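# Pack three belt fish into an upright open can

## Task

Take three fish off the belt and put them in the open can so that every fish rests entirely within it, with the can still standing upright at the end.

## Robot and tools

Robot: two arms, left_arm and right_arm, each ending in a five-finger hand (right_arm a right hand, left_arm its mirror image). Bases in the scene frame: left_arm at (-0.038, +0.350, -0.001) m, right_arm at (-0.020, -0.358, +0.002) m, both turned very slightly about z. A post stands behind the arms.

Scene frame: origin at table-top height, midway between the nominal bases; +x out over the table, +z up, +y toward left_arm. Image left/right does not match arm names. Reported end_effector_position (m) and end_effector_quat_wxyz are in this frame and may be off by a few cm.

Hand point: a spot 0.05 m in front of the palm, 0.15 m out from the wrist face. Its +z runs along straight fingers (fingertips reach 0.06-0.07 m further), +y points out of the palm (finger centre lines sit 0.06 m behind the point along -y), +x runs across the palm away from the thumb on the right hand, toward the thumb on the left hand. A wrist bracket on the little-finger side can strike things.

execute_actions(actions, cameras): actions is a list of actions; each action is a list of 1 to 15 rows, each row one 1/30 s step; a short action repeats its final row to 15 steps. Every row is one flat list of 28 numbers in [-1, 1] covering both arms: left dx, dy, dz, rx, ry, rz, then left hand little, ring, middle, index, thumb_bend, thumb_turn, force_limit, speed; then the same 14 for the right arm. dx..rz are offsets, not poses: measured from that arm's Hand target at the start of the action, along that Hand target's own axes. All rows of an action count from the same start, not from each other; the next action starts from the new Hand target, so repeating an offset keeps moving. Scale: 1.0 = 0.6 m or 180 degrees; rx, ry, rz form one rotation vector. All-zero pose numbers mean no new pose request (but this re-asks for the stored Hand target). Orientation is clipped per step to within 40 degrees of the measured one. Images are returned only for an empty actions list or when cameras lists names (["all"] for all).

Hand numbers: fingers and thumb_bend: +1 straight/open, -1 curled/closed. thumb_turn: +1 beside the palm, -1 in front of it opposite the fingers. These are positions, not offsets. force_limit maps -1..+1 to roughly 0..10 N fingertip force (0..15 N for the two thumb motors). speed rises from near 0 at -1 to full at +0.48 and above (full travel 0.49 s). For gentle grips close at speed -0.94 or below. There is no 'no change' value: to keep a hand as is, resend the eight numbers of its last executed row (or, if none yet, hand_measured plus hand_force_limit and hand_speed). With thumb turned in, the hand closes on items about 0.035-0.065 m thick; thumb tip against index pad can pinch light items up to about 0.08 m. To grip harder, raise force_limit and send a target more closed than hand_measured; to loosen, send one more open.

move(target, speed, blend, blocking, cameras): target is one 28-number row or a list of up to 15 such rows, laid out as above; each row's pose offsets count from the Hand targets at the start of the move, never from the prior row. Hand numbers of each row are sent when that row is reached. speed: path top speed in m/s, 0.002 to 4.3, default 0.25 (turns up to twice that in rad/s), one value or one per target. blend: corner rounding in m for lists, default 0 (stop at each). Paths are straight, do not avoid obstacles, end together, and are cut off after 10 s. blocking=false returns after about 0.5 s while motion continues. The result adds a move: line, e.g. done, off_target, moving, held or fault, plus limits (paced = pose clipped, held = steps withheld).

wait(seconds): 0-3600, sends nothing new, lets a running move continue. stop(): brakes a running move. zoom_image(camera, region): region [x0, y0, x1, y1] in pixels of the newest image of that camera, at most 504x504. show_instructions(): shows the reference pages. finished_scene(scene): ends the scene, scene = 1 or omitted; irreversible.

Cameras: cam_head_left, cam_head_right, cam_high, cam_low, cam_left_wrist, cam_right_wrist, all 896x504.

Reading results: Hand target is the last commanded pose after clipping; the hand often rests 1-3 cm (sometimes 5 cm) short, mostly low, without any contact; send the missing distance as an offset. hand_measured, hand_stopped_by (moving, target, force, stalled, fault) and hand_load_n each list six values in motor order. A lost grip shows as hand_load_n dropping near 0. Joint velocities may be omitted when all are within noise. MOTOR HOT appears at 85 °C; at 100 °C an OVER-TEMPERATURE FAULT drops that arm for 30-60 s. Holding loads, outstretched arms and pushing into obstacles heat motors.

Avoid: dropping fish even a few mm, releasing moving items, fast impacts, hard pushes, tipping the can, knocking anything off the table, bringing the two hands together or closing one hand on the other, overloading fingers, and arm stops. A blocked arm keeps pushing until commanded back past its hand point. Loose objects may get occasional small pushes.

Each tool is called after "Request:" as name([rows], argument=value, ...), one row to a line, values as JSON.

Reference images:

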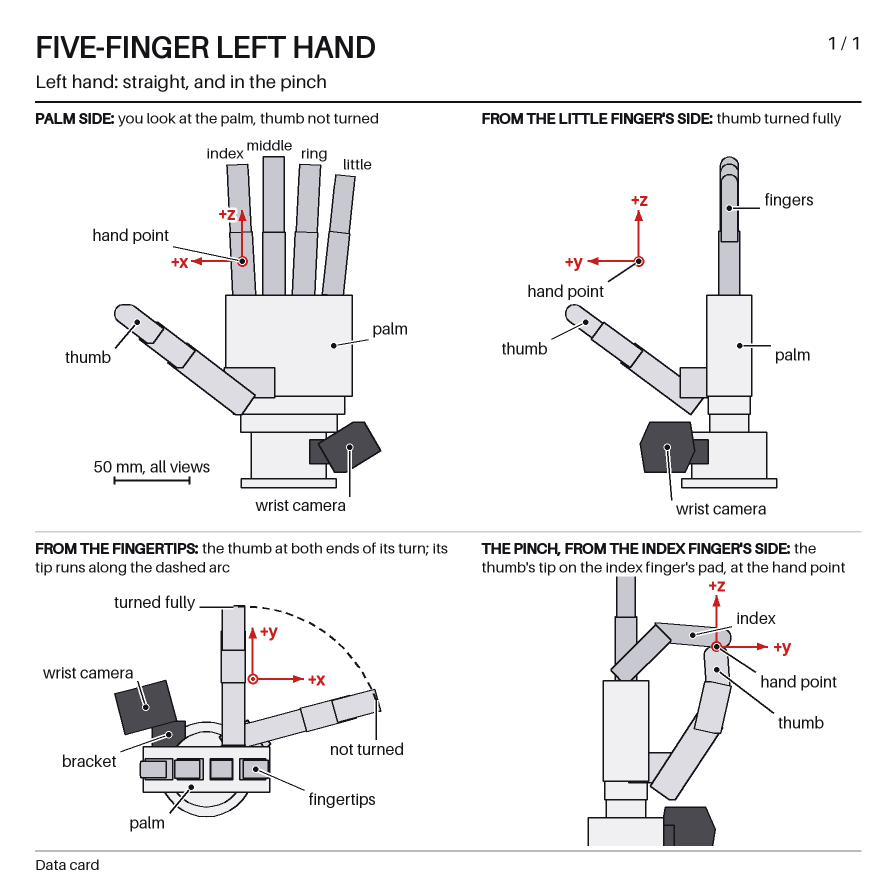

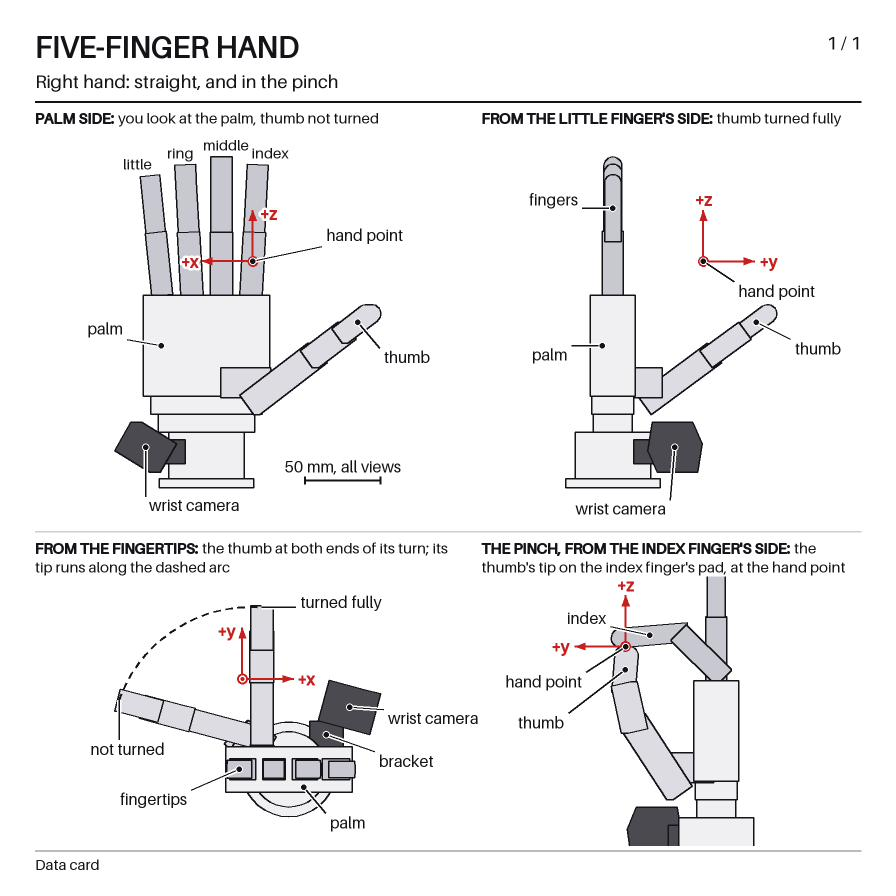

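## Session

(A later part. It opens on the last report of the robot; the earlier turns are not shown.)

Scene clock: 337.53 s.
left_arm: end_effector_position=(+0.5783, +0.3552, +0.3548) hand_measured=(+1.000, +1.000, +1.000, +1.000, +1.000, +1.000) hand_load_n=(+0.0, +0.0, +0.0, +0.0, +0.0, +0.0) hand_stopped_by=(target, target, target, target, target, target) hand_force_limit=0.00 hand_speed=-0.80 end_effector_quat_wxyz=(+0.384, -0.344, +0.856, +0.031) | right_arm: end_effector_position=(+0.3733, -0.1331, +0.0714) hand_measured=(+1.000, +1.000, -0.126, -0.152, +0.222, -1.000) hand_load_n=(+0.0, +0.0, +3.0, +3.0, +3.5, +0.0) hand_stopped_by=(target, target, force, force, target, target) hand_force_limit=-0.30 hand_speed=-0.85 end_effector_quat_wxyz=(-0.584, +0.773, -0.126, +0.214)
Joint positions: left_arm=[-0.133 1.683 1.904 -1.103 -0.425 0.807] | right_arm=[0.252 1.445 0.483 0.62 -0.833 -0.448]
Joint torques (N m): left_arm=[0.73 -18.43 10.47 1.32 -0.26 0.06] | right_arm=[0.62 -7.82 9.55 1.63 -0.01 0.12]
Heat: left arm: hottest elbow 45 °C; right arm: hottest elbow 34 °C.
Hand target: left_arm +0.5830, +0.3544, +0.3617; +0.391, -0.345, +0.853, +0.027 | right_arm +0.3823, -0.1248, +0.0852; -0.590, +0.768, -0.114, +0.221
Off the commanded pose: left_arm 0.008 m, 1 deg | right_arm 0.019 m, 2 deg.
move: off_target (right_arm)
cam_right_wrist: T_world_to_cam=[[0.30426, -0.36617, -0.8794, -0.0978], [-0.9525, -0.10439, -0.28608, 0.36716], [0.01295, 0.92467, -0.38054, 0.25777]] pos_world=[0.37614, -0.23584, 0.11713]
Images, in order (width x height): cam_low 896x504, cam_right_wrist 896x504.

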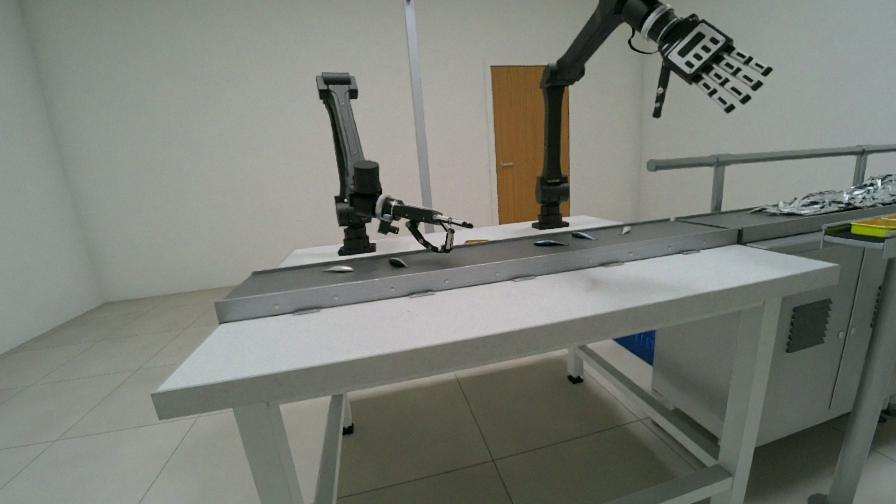

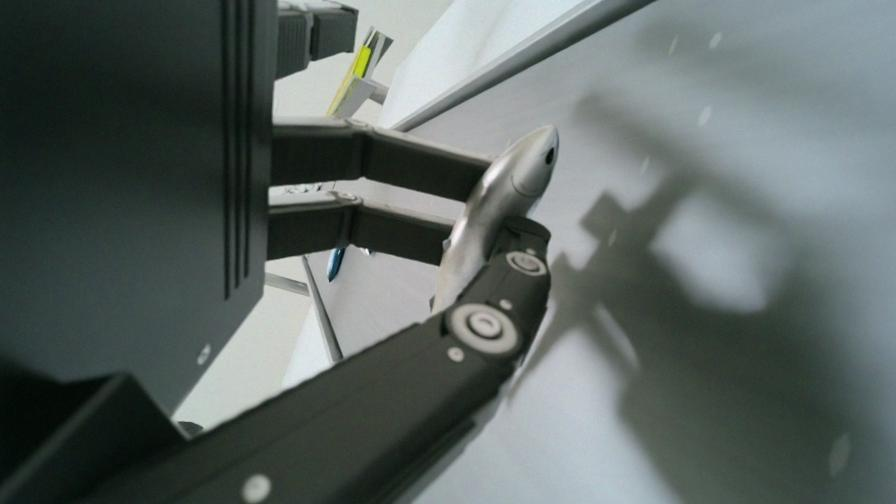

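Request:
move([
  [0,0,0,0,0,0,1,1,1,1,1,1,0,-0.8,0.0254,-0.1196,-0.026,0,0,0,1,1,-0.2,-0.2,0.22,-1,-0.3,-0.85],
  [0,0,0,0,0,0,1,1,1,1,1,1,0,-0.8,-0.3537,-0.208,0.0107,-0.1463,-0.0609,-0.0184,1,1,-0.2,-0.2,0.22,-1,-0.3,-0.85],
], cameras=["cam_right_wrist","cam_head_left","cam_head_right","cam_high"], speed=0.12, blend=[0.03,0])

Request:
zoom_image(camera="cam_head_right", region=[330, 290, 440, 390])

Scene clock: 397.07 s.
left_arm: end_effector_position=(+0.5783, +0.3552, +0.3548) hand_measured=(+1.000, +1.000, +1.000, +1.000, +1.000, +1.000) hand_load_n=(+0.0, +0.0, +0.0, +0.0, +0.0, +0.0) hand_stopped_by=(target, target, target, target, target, target) hand_force_limit=0.00 hand_speed=-0.80 end_effector_quat_wxyz=(+0.384, -0.344, +0.856, +0.031) | right_arm: end_effector_position=(+0.1836, -0.0080, +0.1393) hand_measured=(+1.000, +1.000, -0.126, -0.152, +0.222, -1.000) hand_load_n=(+0.0, +0.0, +3.0, +2.5, +3.5, +0.0) hand_stopped_by=(target, target, force, force, target, target) hand_force_limit=-0.30 hand_speed=-0.85 end_effector_quat_wxyz=(-0.388, +0.909, -0.083, +0.128)
Joint positions: left_arm=[-0.133 1.683 1.904 -1.103 -0.425 0.807] | right_arm=[1.012 1.052 0.712 -0.401 -0.152 -0.366]
Joint torques (N m): left_arm=[0.97 -18.55 10.36 1.24 -0.29 0.07] | right_arm=[0.32 -3.6 14.57 1.52 0.13 0.21]
Heat: left arm: hottest elbow 46 °C; right arm: hottest elbow 37 °C.
Hand target: left_arm +0.5830, +0.3544, +0.3617; +0.391, -0.345, +0.853, +0.027 | right_arm +0.1889, +0.0082, +0.1600; -0.401, +0.903, -0.083, +0.132
Off the commanded pose: left_arm 0.008 m, 1 deg | right_arm 0.027 m, 2 deg.
move: off_target (right_arm)
cam_right_wrist: T_world_to_cam=[[0.21559, -0.70485, -0.6758, 0.05069], [-0.95741, -0.28871, -0.00431, 0.17907], [-0.19208, 0.64794, -0.73707, 0.25551]] pos_world=[0.20959, -0.07813, 0.22336]
Images, in order (width x height): cam_head_left 896x504, cam_head_right 896x504, cam_high 896x504, cam_right_wrist 896x504.

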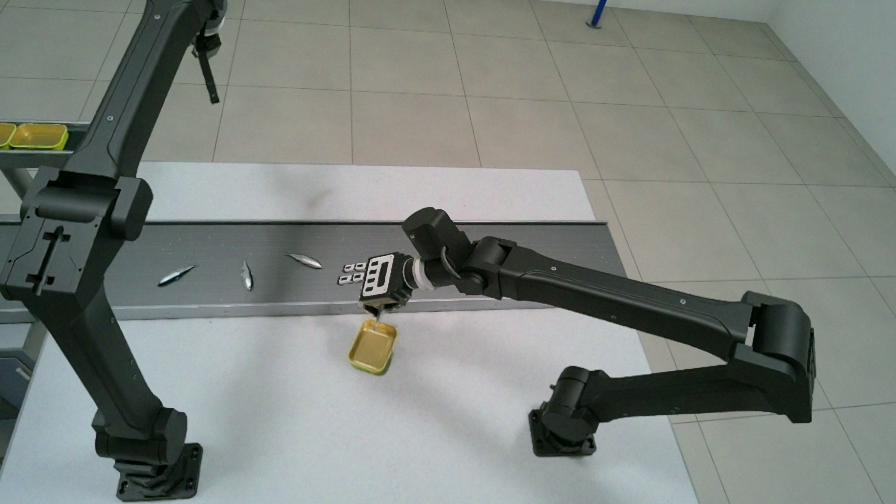

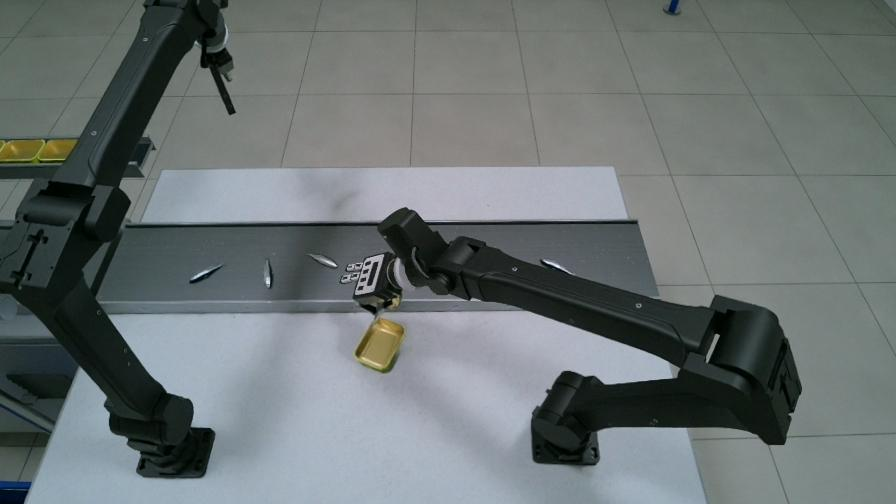

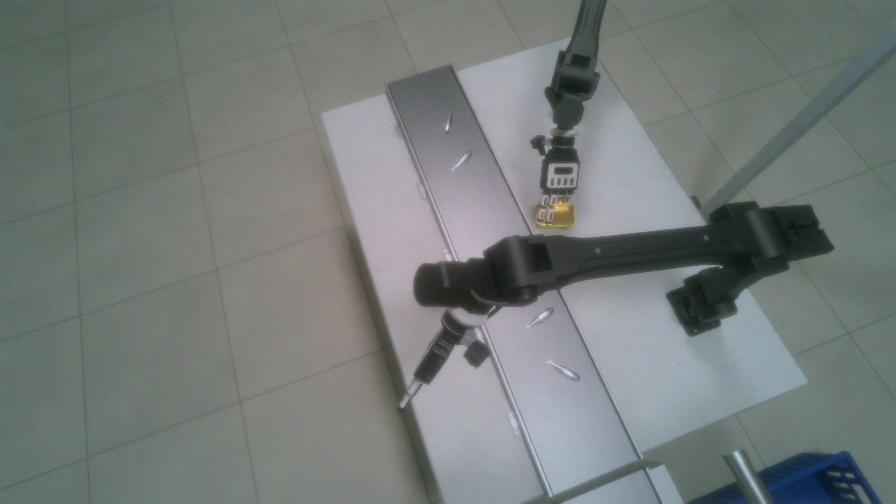

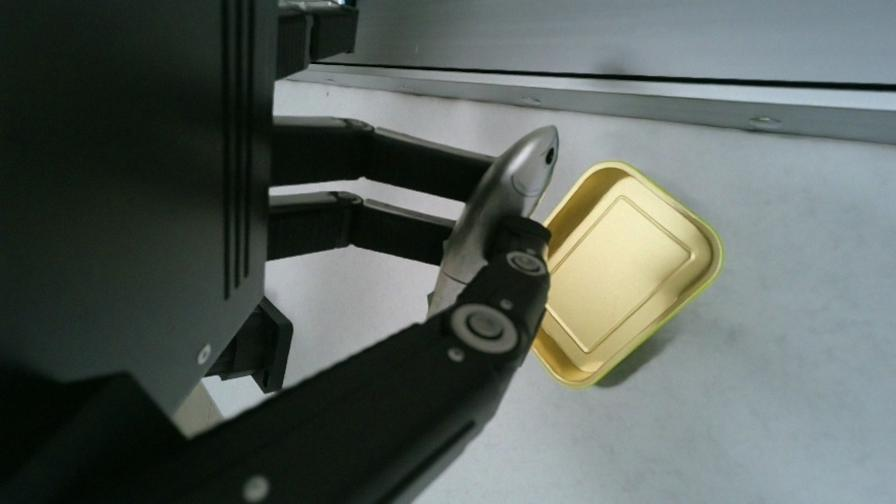

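Scaled by 4.582.

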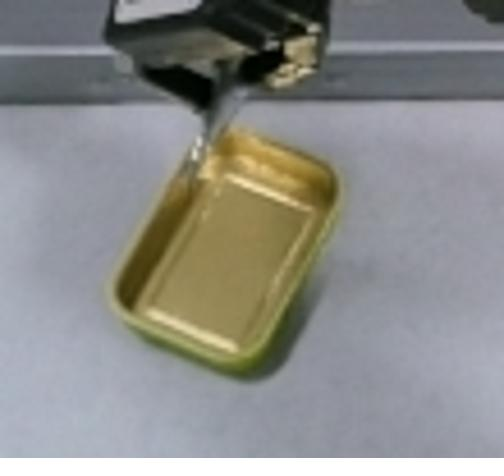

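Request:
zoom_image(camera="cam_right_wrist", region=[400, 100, 760, 400])

Scaled by 1.400.

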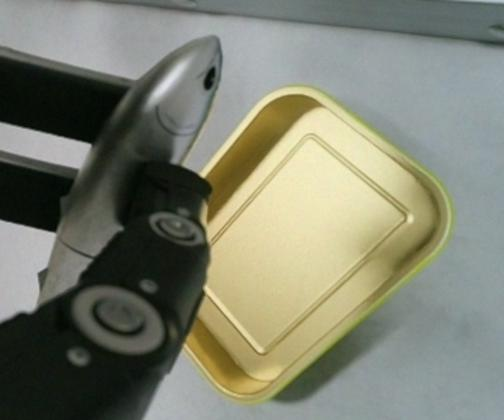

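Request:
move(target=[0,0,0,0,0,0,1,1,1,1,1,1,0,-0.8,-0.0454,0.0678,0.0752,-0.0024,0.0104,0.009,1,1,-0.2,-0.2,0.22,-1,-0.3,-0.85], cameras=["cam_right_wrist","cam_head_left","cam_head_right","cam_high"], speed=0.08)

Request:
zoom_image(camera="cam_head_right", region=[330, 290, 440, 390])

Request:
zoom_image(camera="cam_high", region=[500, 140, 610, 240])

Scene clock: 438.87 s.
left_arm: end_effector_position=(+0.5783, +0.3552, +0.3548) hand_measured=(+1.000, +1.000, +1.000, +1.000, +1.000, +1.000) hand_load_n=(+0.0, +0.5, +0.0, +0.0, +0.0, +0.0) hand_stopped_by=(target, target, target, target, target, target) hand_force_limit=0.00 hand_speed=-0.80 end_effector_quat_wxyz=(+0.384, -0.344, +0.856, +0.031) | right_arm: end_effector_position=(+0.1795, +0.0147, +0.0984) hand_measured=(+1.000, +1.000, -0.126, -0.152, +0.222, -1.000) hand_load_n=(-0.5, +0.0, +3.5, +3.0, +3.5, +0.0) hand_stopped_by=(target, target, force, force, target, target) hand_force_limit=-0.30 hand_speed=-0.85 end_effector_quat_wxyz=(-0.395, +0.902, -0.103, +0.144)
Joint positions: left_arm=[-0.133 1.683 1.904 -1.103 -0.425 0.807] | right_arm=[1.079 1.143 0.643 -0.205 -0.064 -0.291]
Joint torques (N m): left_arm=[1.2 -18.43 10.29 1.2 -0.22 0.09] | right_arm=[0.38 -4.42 9.48 2.48 0.17 0.21]
Motor temperatures (°C): left_arm=[25 39 47 25 25 23] | right_arm=[24 27 52 24 26 22]
Heat: left arm: hottest elbow 47 °C; right arm: hottest elbow 52 °C.
Hand target: left_arm +0.5830, +0.3544, +0.3617; +0.391, -0.345, +0.853, +0.027 | right_arm +0.1750, +0.0198, +0.0960; -0.398, +0.901, -0.103, +0.141
Off the commanded pose: left_arm 0.008 m, 1 deg | right_arm 0.007 m, 1 deg.
move: done
cam_right_wrist: T_world_to_cam=[[0.19349, -0.69982, -0.68761, 0.04506], [-0.96985, -0.24227, -0.02634, 0.18532], [-0.14816, 0.67198, -0.7256, 0.20057]] pos_world=[0.20073, -0.05835, 0.18139]
Images, in order (width x height): cam_head_left 896x504, cam_head_right 896x504, cam_high 896x504, cam_right_wrist 896x504.

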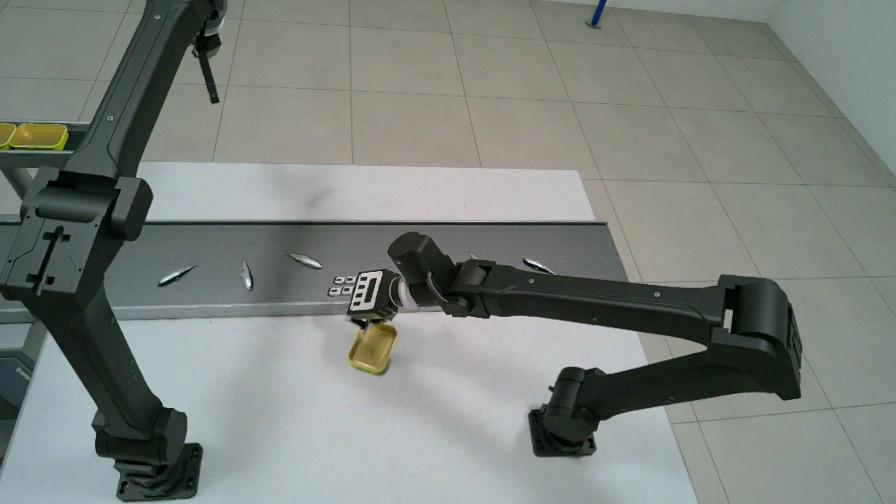

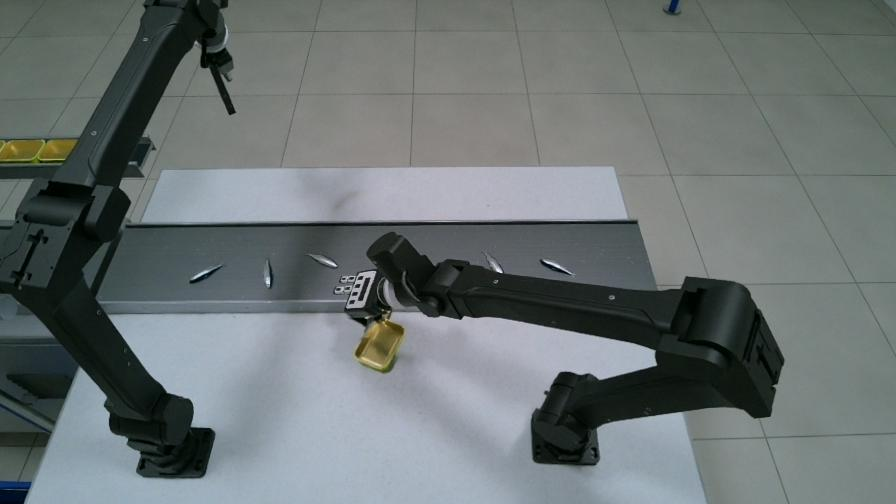

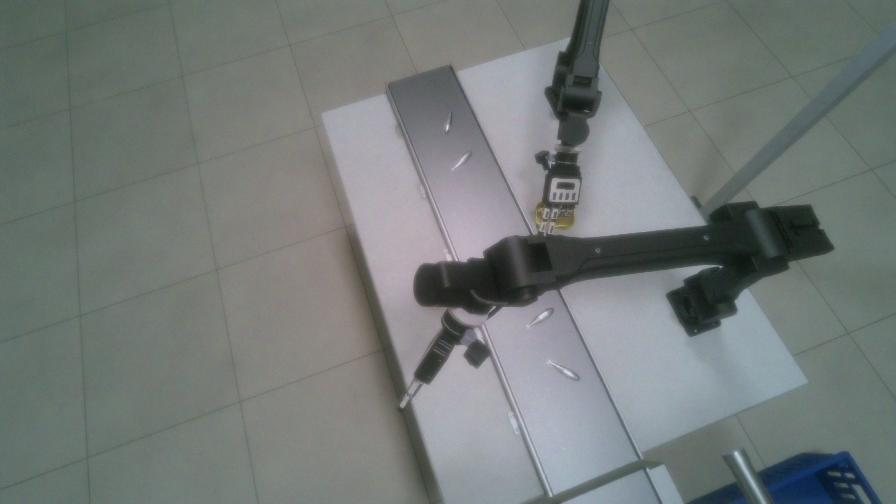

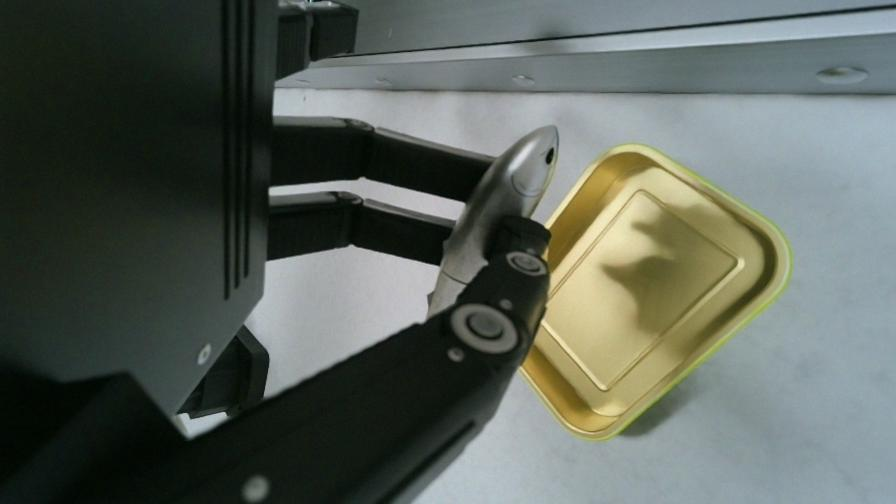

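Scaled by 4.582.

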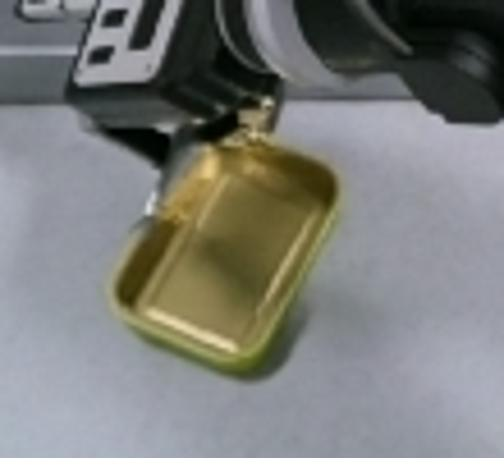

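Scaled by 4.582.

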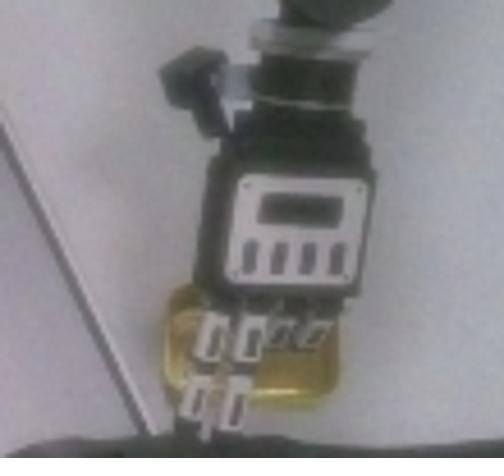

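Request:
move(target=[0,0,0,0,0,0,1,1,1,1,1,1,0,-0.8,-0.0263,0.0605,0.0267,0,0,0,1,1,-0.2,-0.2,0.22,-1,-0.3,-0.85], cameras=["cam_right_wrist","cam_head_left","cam_head_right","cam_high"], speed=0.08)

Request:
zoom_image(camera="cam_head_right", region=[330, 290, 440, 390])

Request:
zoom_image(camera="cam_high", region=[500, 140, 610, 240])

Request:
zoom_image(camera="cam_head_left", region=[320, 290, 430, 390])

Scene clock: 457.70 s.
left_arm: end_effector_position=(+0.5783, +0.3552, +0.3548) hand_measured=(+1.000, +1.000, +1.000, +1.000, +1.000, +1.000) hand_load_n=(+0.0, +0.0, +0.0, +0.0, +0.0, +0.0) hand_stopped_by=(target, target, target, target, target, target) hand_force_limit=0.00 hand_speed=-0.80 end_effector_quat_wxyz=(+0.384, -0.344, +0.856, +0.031) | right_arm: end_effector_position=(+0.1677, +0.0071, +0.0585) hand_measured=(+1.000, +1.000, -0.126, -0.152, +0.222, -1.000) hand_load_n=(+0.0, +0.0, +3.5, +3.0, +3.5, +0.0) hand_stopped_by=(target, target, force, force, target, target) hand_force_limit=-0.30 hand_speed=-0.85 end_effector_quat_wxyz=(-0.395, +0.901, -0.103, +0.144)
Joint positions: left_arm=[-0.133 1.683 1.904 -1.103 -0.425 0.807] | right_arm=[1.099 1.183 0.548 -0.068 -0.049 -0.278]
Joint torques (N m): left_arm=[0.85 -18.9 10.39 1.32 -0.29 0.09] | right_arm=[0.38 -4.42 8.84 2.56 0.19 0.2]
Motor temperatures (°C): left_arm=[25 39 47 25 25 23] | right_arm=[24 27 46 24 26 22]
Heat: left arm: hottest elbow 47 °C; right arm: hottest elbow 46 °C.
Hand target: left_arm +0.5830, +0.3544, +0.3617; +0.391, -0.345, +0.853, +0.027 | right_arm +0.1628, +0.0116, +0.0559; -0.398, +0.901, -0.103, +0.141
Off the commanded pose: left_arm 0.008 m, 1 deg | right_arm 0.007 m, 1 deg.
move: done
cam_right_wrist: T_world_to_cam=[[0.19358, -0.69941, -0.68801, 0.01453], [-0.96989, -0.24205, -0.02684, 0.17096], [-0.14776, 0.67249, -0.7252, 0.17486]] pos_world=[0.18884, -0.06604, 0.14139]
Images, in order (width x height): cam_head_left 896x504, cam_head_right 896x504, cam_high 896x504, cam_right_wrist 896x504.

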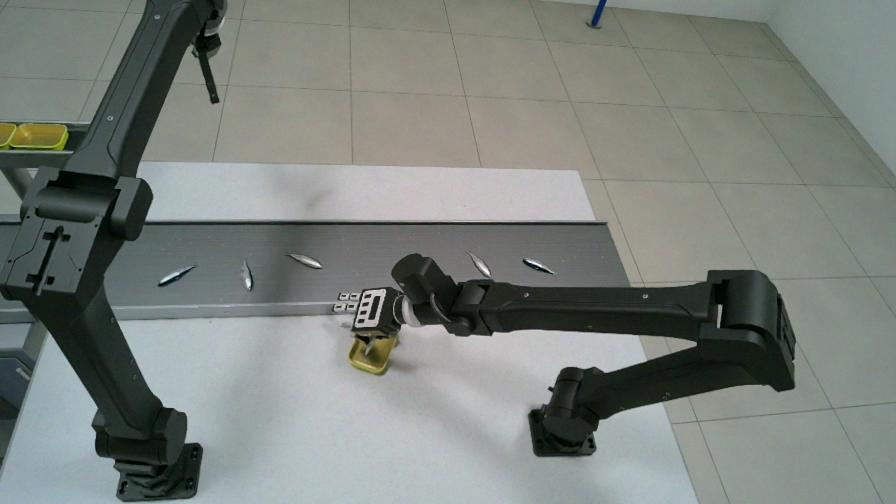

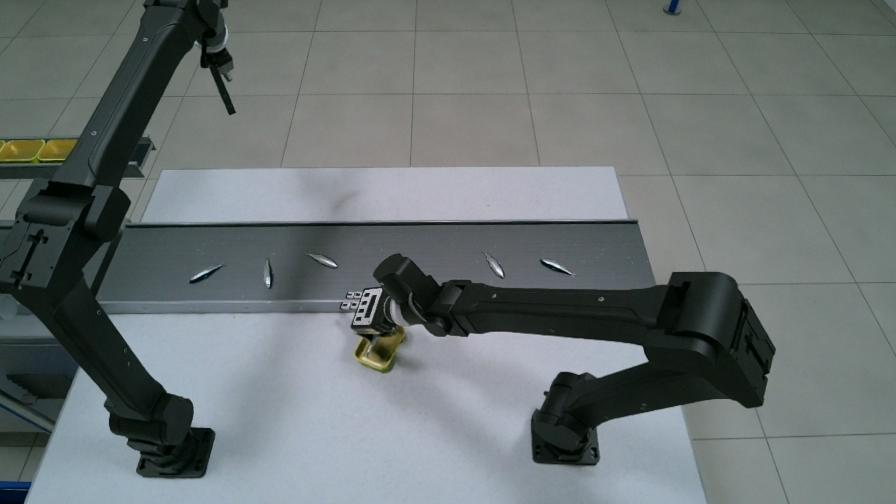

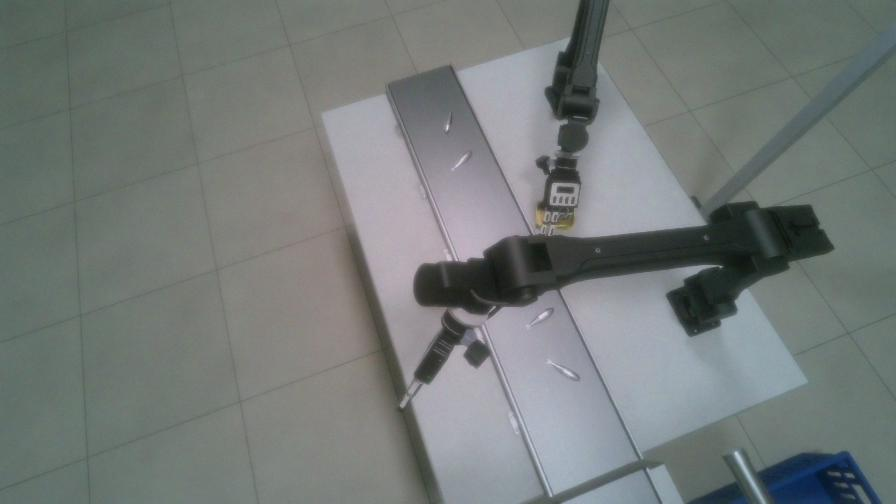

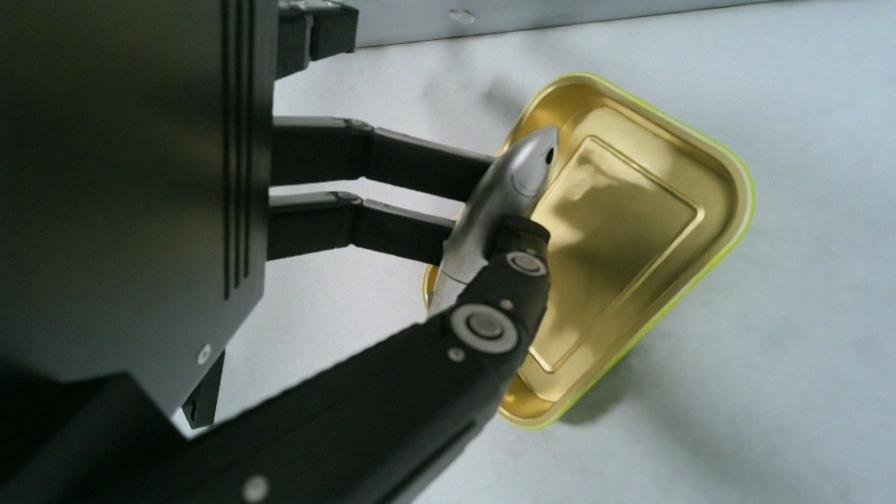

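Scaled by 4.582.

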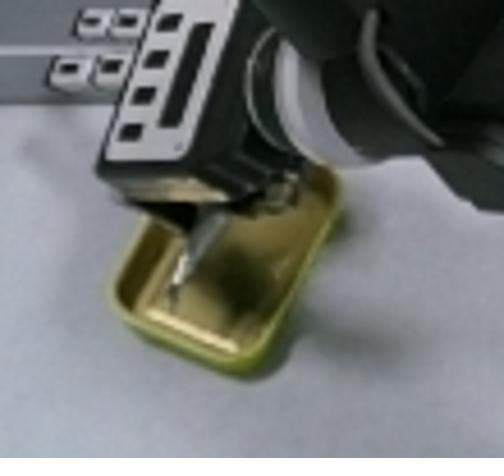

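Scaled by 4.582.

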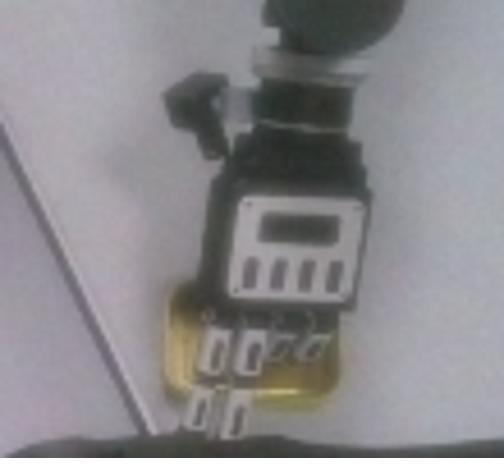

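Scaled by 4.582.

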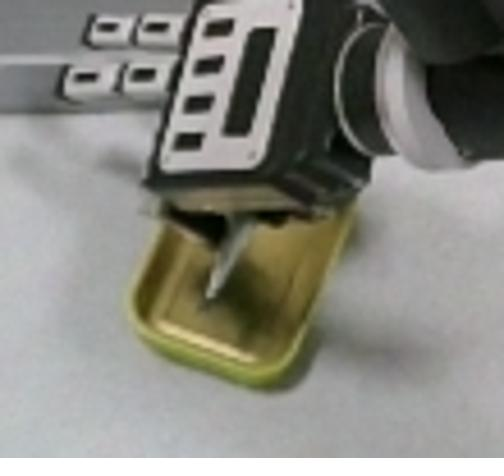

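Request:
move(target=[0,0,0,0,0,0,1,1,1,1,1,1,0,-0.8,0,0.0285,0.0238,0,0,0,1,1,-0.2,-0.2,0.22,-1,-0.3,-0.85], cameras=["cam_right_wrist","cam_head_left","cam_head_right","cam_high"], speed=0.05)

Request:
zoom_image(camera="cam_head_right", region=[330, 290, 440, 390])

Request:
zoom_image(camera="cam_high", region=[500, 140, 610, 240])

Request:
zoom_image(camera="cam_right_wrist", region=[380, 50, 780, 450])

Scene clock: 487.53 s.
left_arm: end_effector_position=(+0.5783, +0.3552, +0.3548) hand_measured=(+1.000, +1.000, +1.000, +1.000, +1.000, +1.000) hand_load_n=(+0.0, +0.0, +0.0, +0.0, +0.0, +0.0) hand_stopped_by=(target, target, target, target, target, target) hand_force_limit=0.00 hand_speed=-0.80 end_effector_quat_wxyz=(+0.384, -0.344, +0.856, +0.031) | right_arm: end_effector_position=(+0.1679, +0.0080, +0.0366) hand_measured=(+1.000, +1.000, -0.126, -0.152, +0.222, -1.000) hand_load_n=(+0.0, +0.0, +3.5, +3.0, +3.5, +0.0) hand_stopped_by=(target, target, force, force, target, target) hand_force_limit=-0.30 hand_speed=-0.85 end_effector_quat_wxyz=(-0.395, +0.901, -0.102, +0.144)
Joint positions: left_arm=[-0.133 1.683 1.904 -1.103 -0.425 0.807] | right_arm=[1.099 1.241 0.518 0.019 -0.05 -0.278]
Joint torques (N m): left_arm=[1.38 -18.37 10.52 1.24 -0.27 0.08] | right_arm=[-0.5 -4.78 8.35 2.58 -0.09 0.13]
Motor temperatures (°C): left_arm=[25 39 47 25 25 23] | right_arm=[24 27 41 24 26 22]
Heat: left arm: hottest elbow 47 °C; right arm: hottest elbow 41 °C.
Hand target: left_arm +0.5830, +0.3544, +0.3617; +0.391, -0.345, +0.853, +0.027 | right_arm +0.1663, +0.0100, +0.0339; -0.398, +0.901, -0.103, +0.141
Off the commanded pose: left_arm 0.008 m, 1 deg | right_arm 0.004 m, 0 deg.
move: done
cam_right_wrist: T_world_to_cam=[[0.19381, -0.69886, -0.6885, 0.00002], [-0.96964, -0.24315, -0.02613, 0.17067], [-0.14914, 0.67266, -0.72476, 0.15856]] pos_world=[0.18913, -0.06514, 0.11939]
Images, in order (width x height): cam_head_left 896x504, cam_head_right 896x504, cam_high 896x504, cam_right_wrist 896x504.

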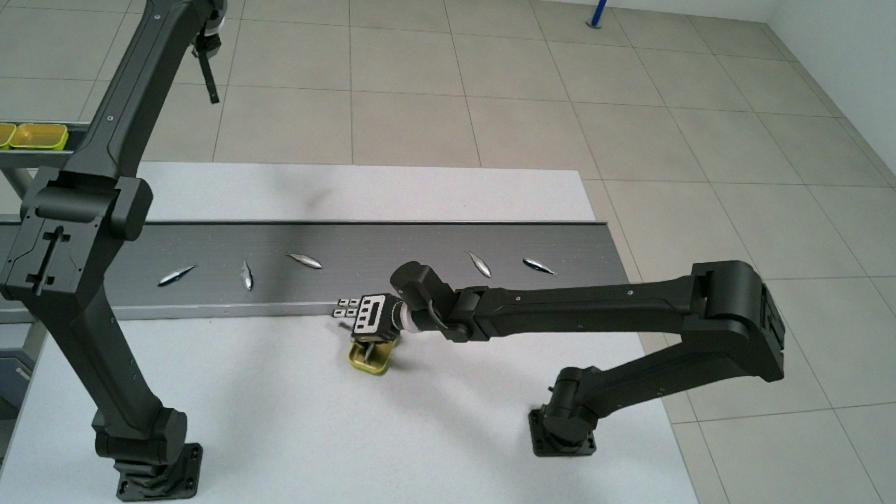

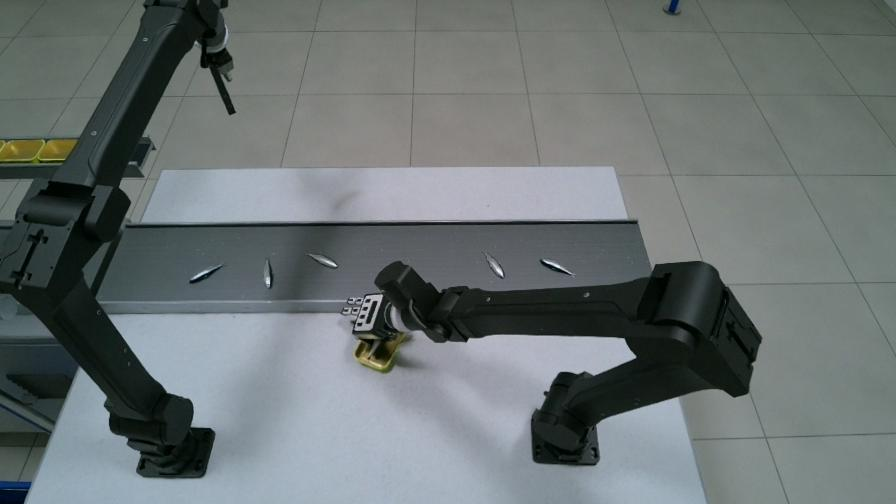

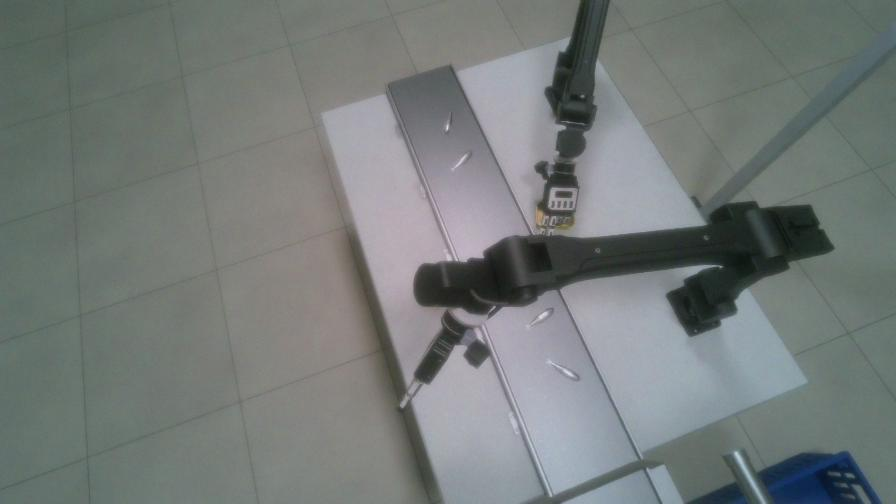

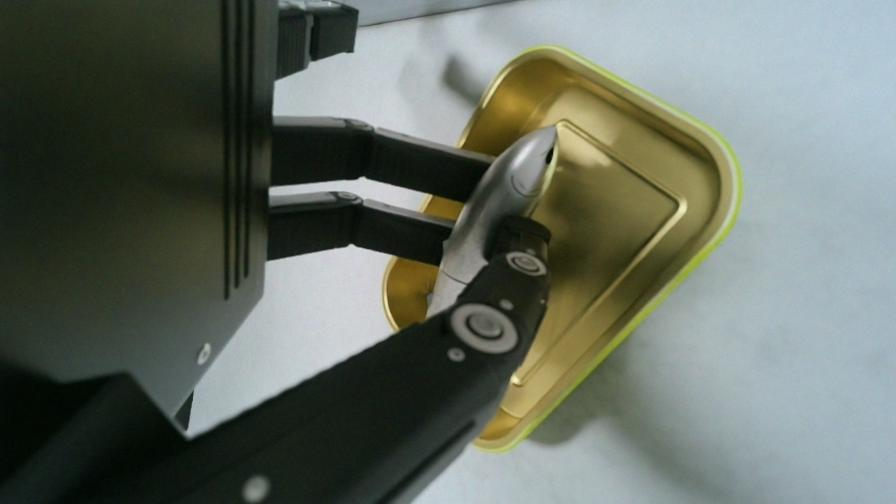

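Scaled by 4.582.

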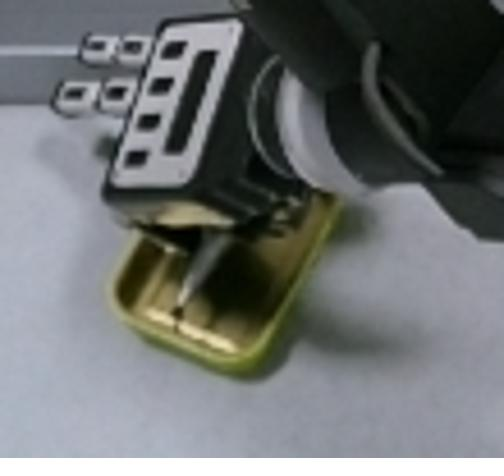

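Scaled by 4.582.

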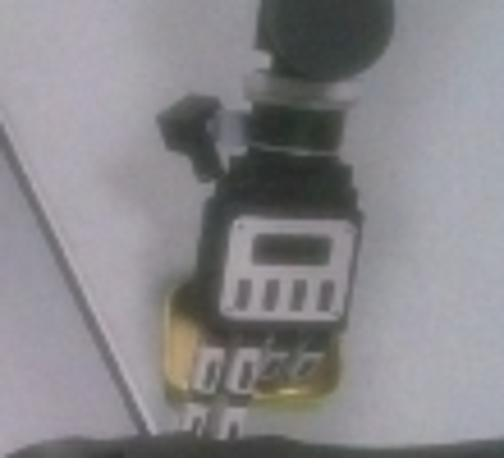

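Scaled by 1.260.

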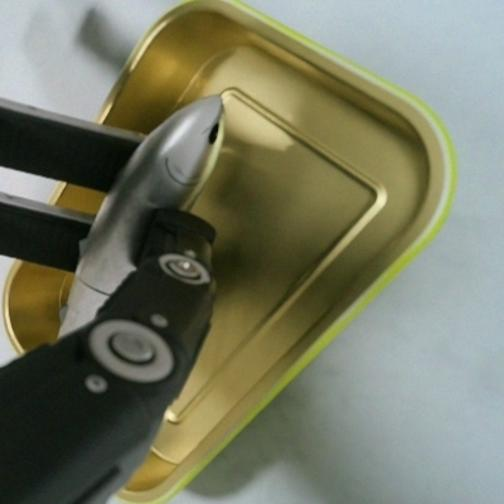

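Request:
move(target=[0,0,0,0,0,0,1,1,1,1,1,1,0,-0.8,-0.0018,0.0075,0.0065,0,0,0,1,1,-0.2,-0.2,0.22,-1,-0.3,-0.85], cameras=["cam_right_wrist","cam_head_right"], speed=0.05)

Request:
zoom_image(camera="cam_head_right", region=[330, 290, 440, 390])

Request:
zoom_image(camera="cam_right_wrist", region=[380, 50, 780, 450])

Scene clock: 496.30 s.
left_arm: end_effector_position=(+0.5783, +0.3552, +0.3548) hand_measured=(+1.000, +1.000, +1.000, +1.000, +1.000, +1.000) hand_load_n=(+0.0, +0.0, +0.0, +0.0, +0.0, +0.0) hand_stopped_by=(target, target, target, target, target, target) hand_force_limit=0.00 hand_speed=-0.80 end_effector_quat_wxyz=(+0.384, -0.344, +0.856, +0.031) | right_arm: end_effector_position=(+0.1680, +0.0082, +0.0307) hand_measured=(+1.000, +1.000, -0.126, -0.152, +0.222, -1.000) hand_load_n=(+0.0, +0.0, +3.5, +2.5, +3.5, +0.0) hand_stopped_by=(target, target, force, force, target, target) hand_force_limit=-0.30 hand_speed=-0.85 end_effector_quat_wxyz=(-0.396, +0.901, -0.102, +0.144)
Joint positions: left_arm=[-0.133 1.683 1.904 -1.103 -0.425 0.807] | right_arm=[1.099 1.257 0.511 0.044 -0.05 -0.278]
Joint torques (N m): left_arm=[0.97 -18.37 10.56 1.25 -0.25 0.08] | right_arm=[-0.44 -4.66 8.23 2.45 -0.1 0.14]
Heat: left arm: hottest elbow 47 °C; right arm: hottest elbow 39 °C.
Hand target: left_arm +0.5830, +0.3544, +0.3617; +0.391, -0.345, +0.853, +0.027 | right_arm +0.1663, +0.0101, +0.0278; -0.398, +0.901, -0.103, +0.141
Off the commanded pose: left_arm 0.008 m, 1 deg | right_arm 0.004 m, 0 deg.
move: done
cam_right_wrist: T_world_to_cam=[[0.1939, -0.69867, -0.68867, -0.00397], [-0.96965, -0.24308, -0.02641, 0.17067], [-0.14895, 0.67289, -0.72459, 0.15419]] pos_world=[0.18923, -0.06504, 0.11349]
Images, in order (width x height): cam_head_right 896x504, cam_right_wrist 896x504.

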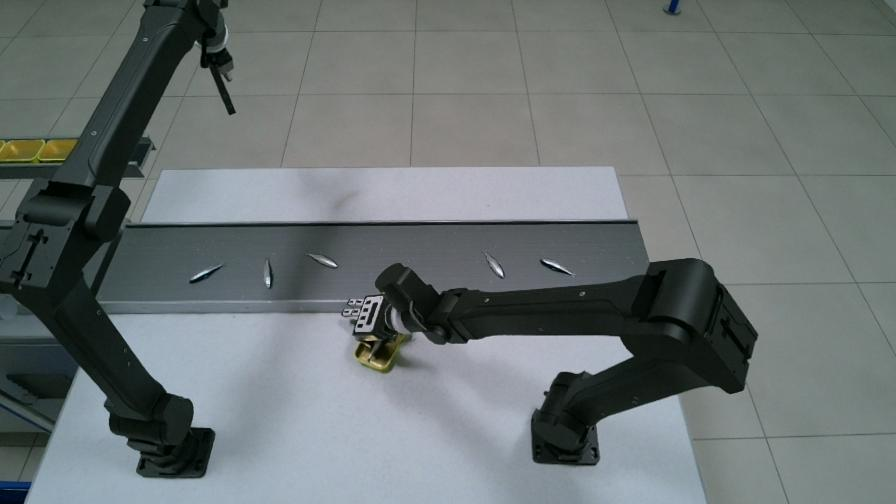

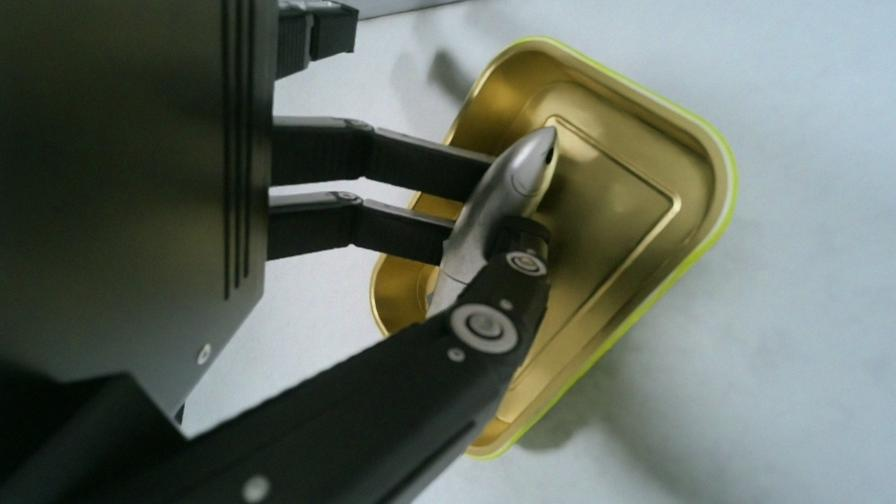

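Scaled by 4.582.

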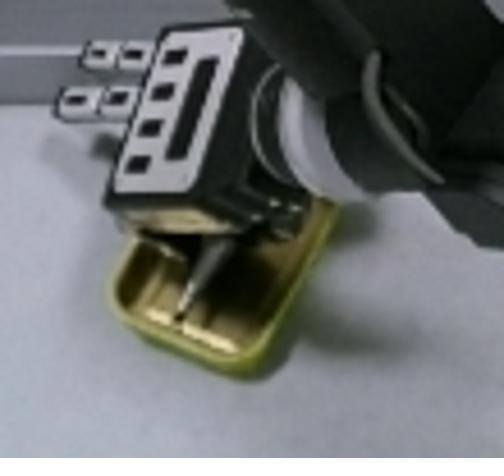

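Scaled by 1.260.

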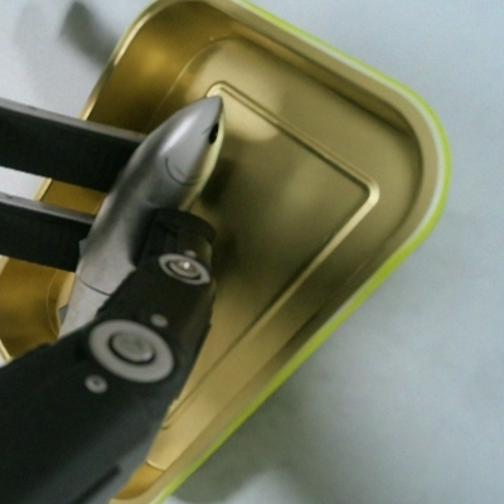

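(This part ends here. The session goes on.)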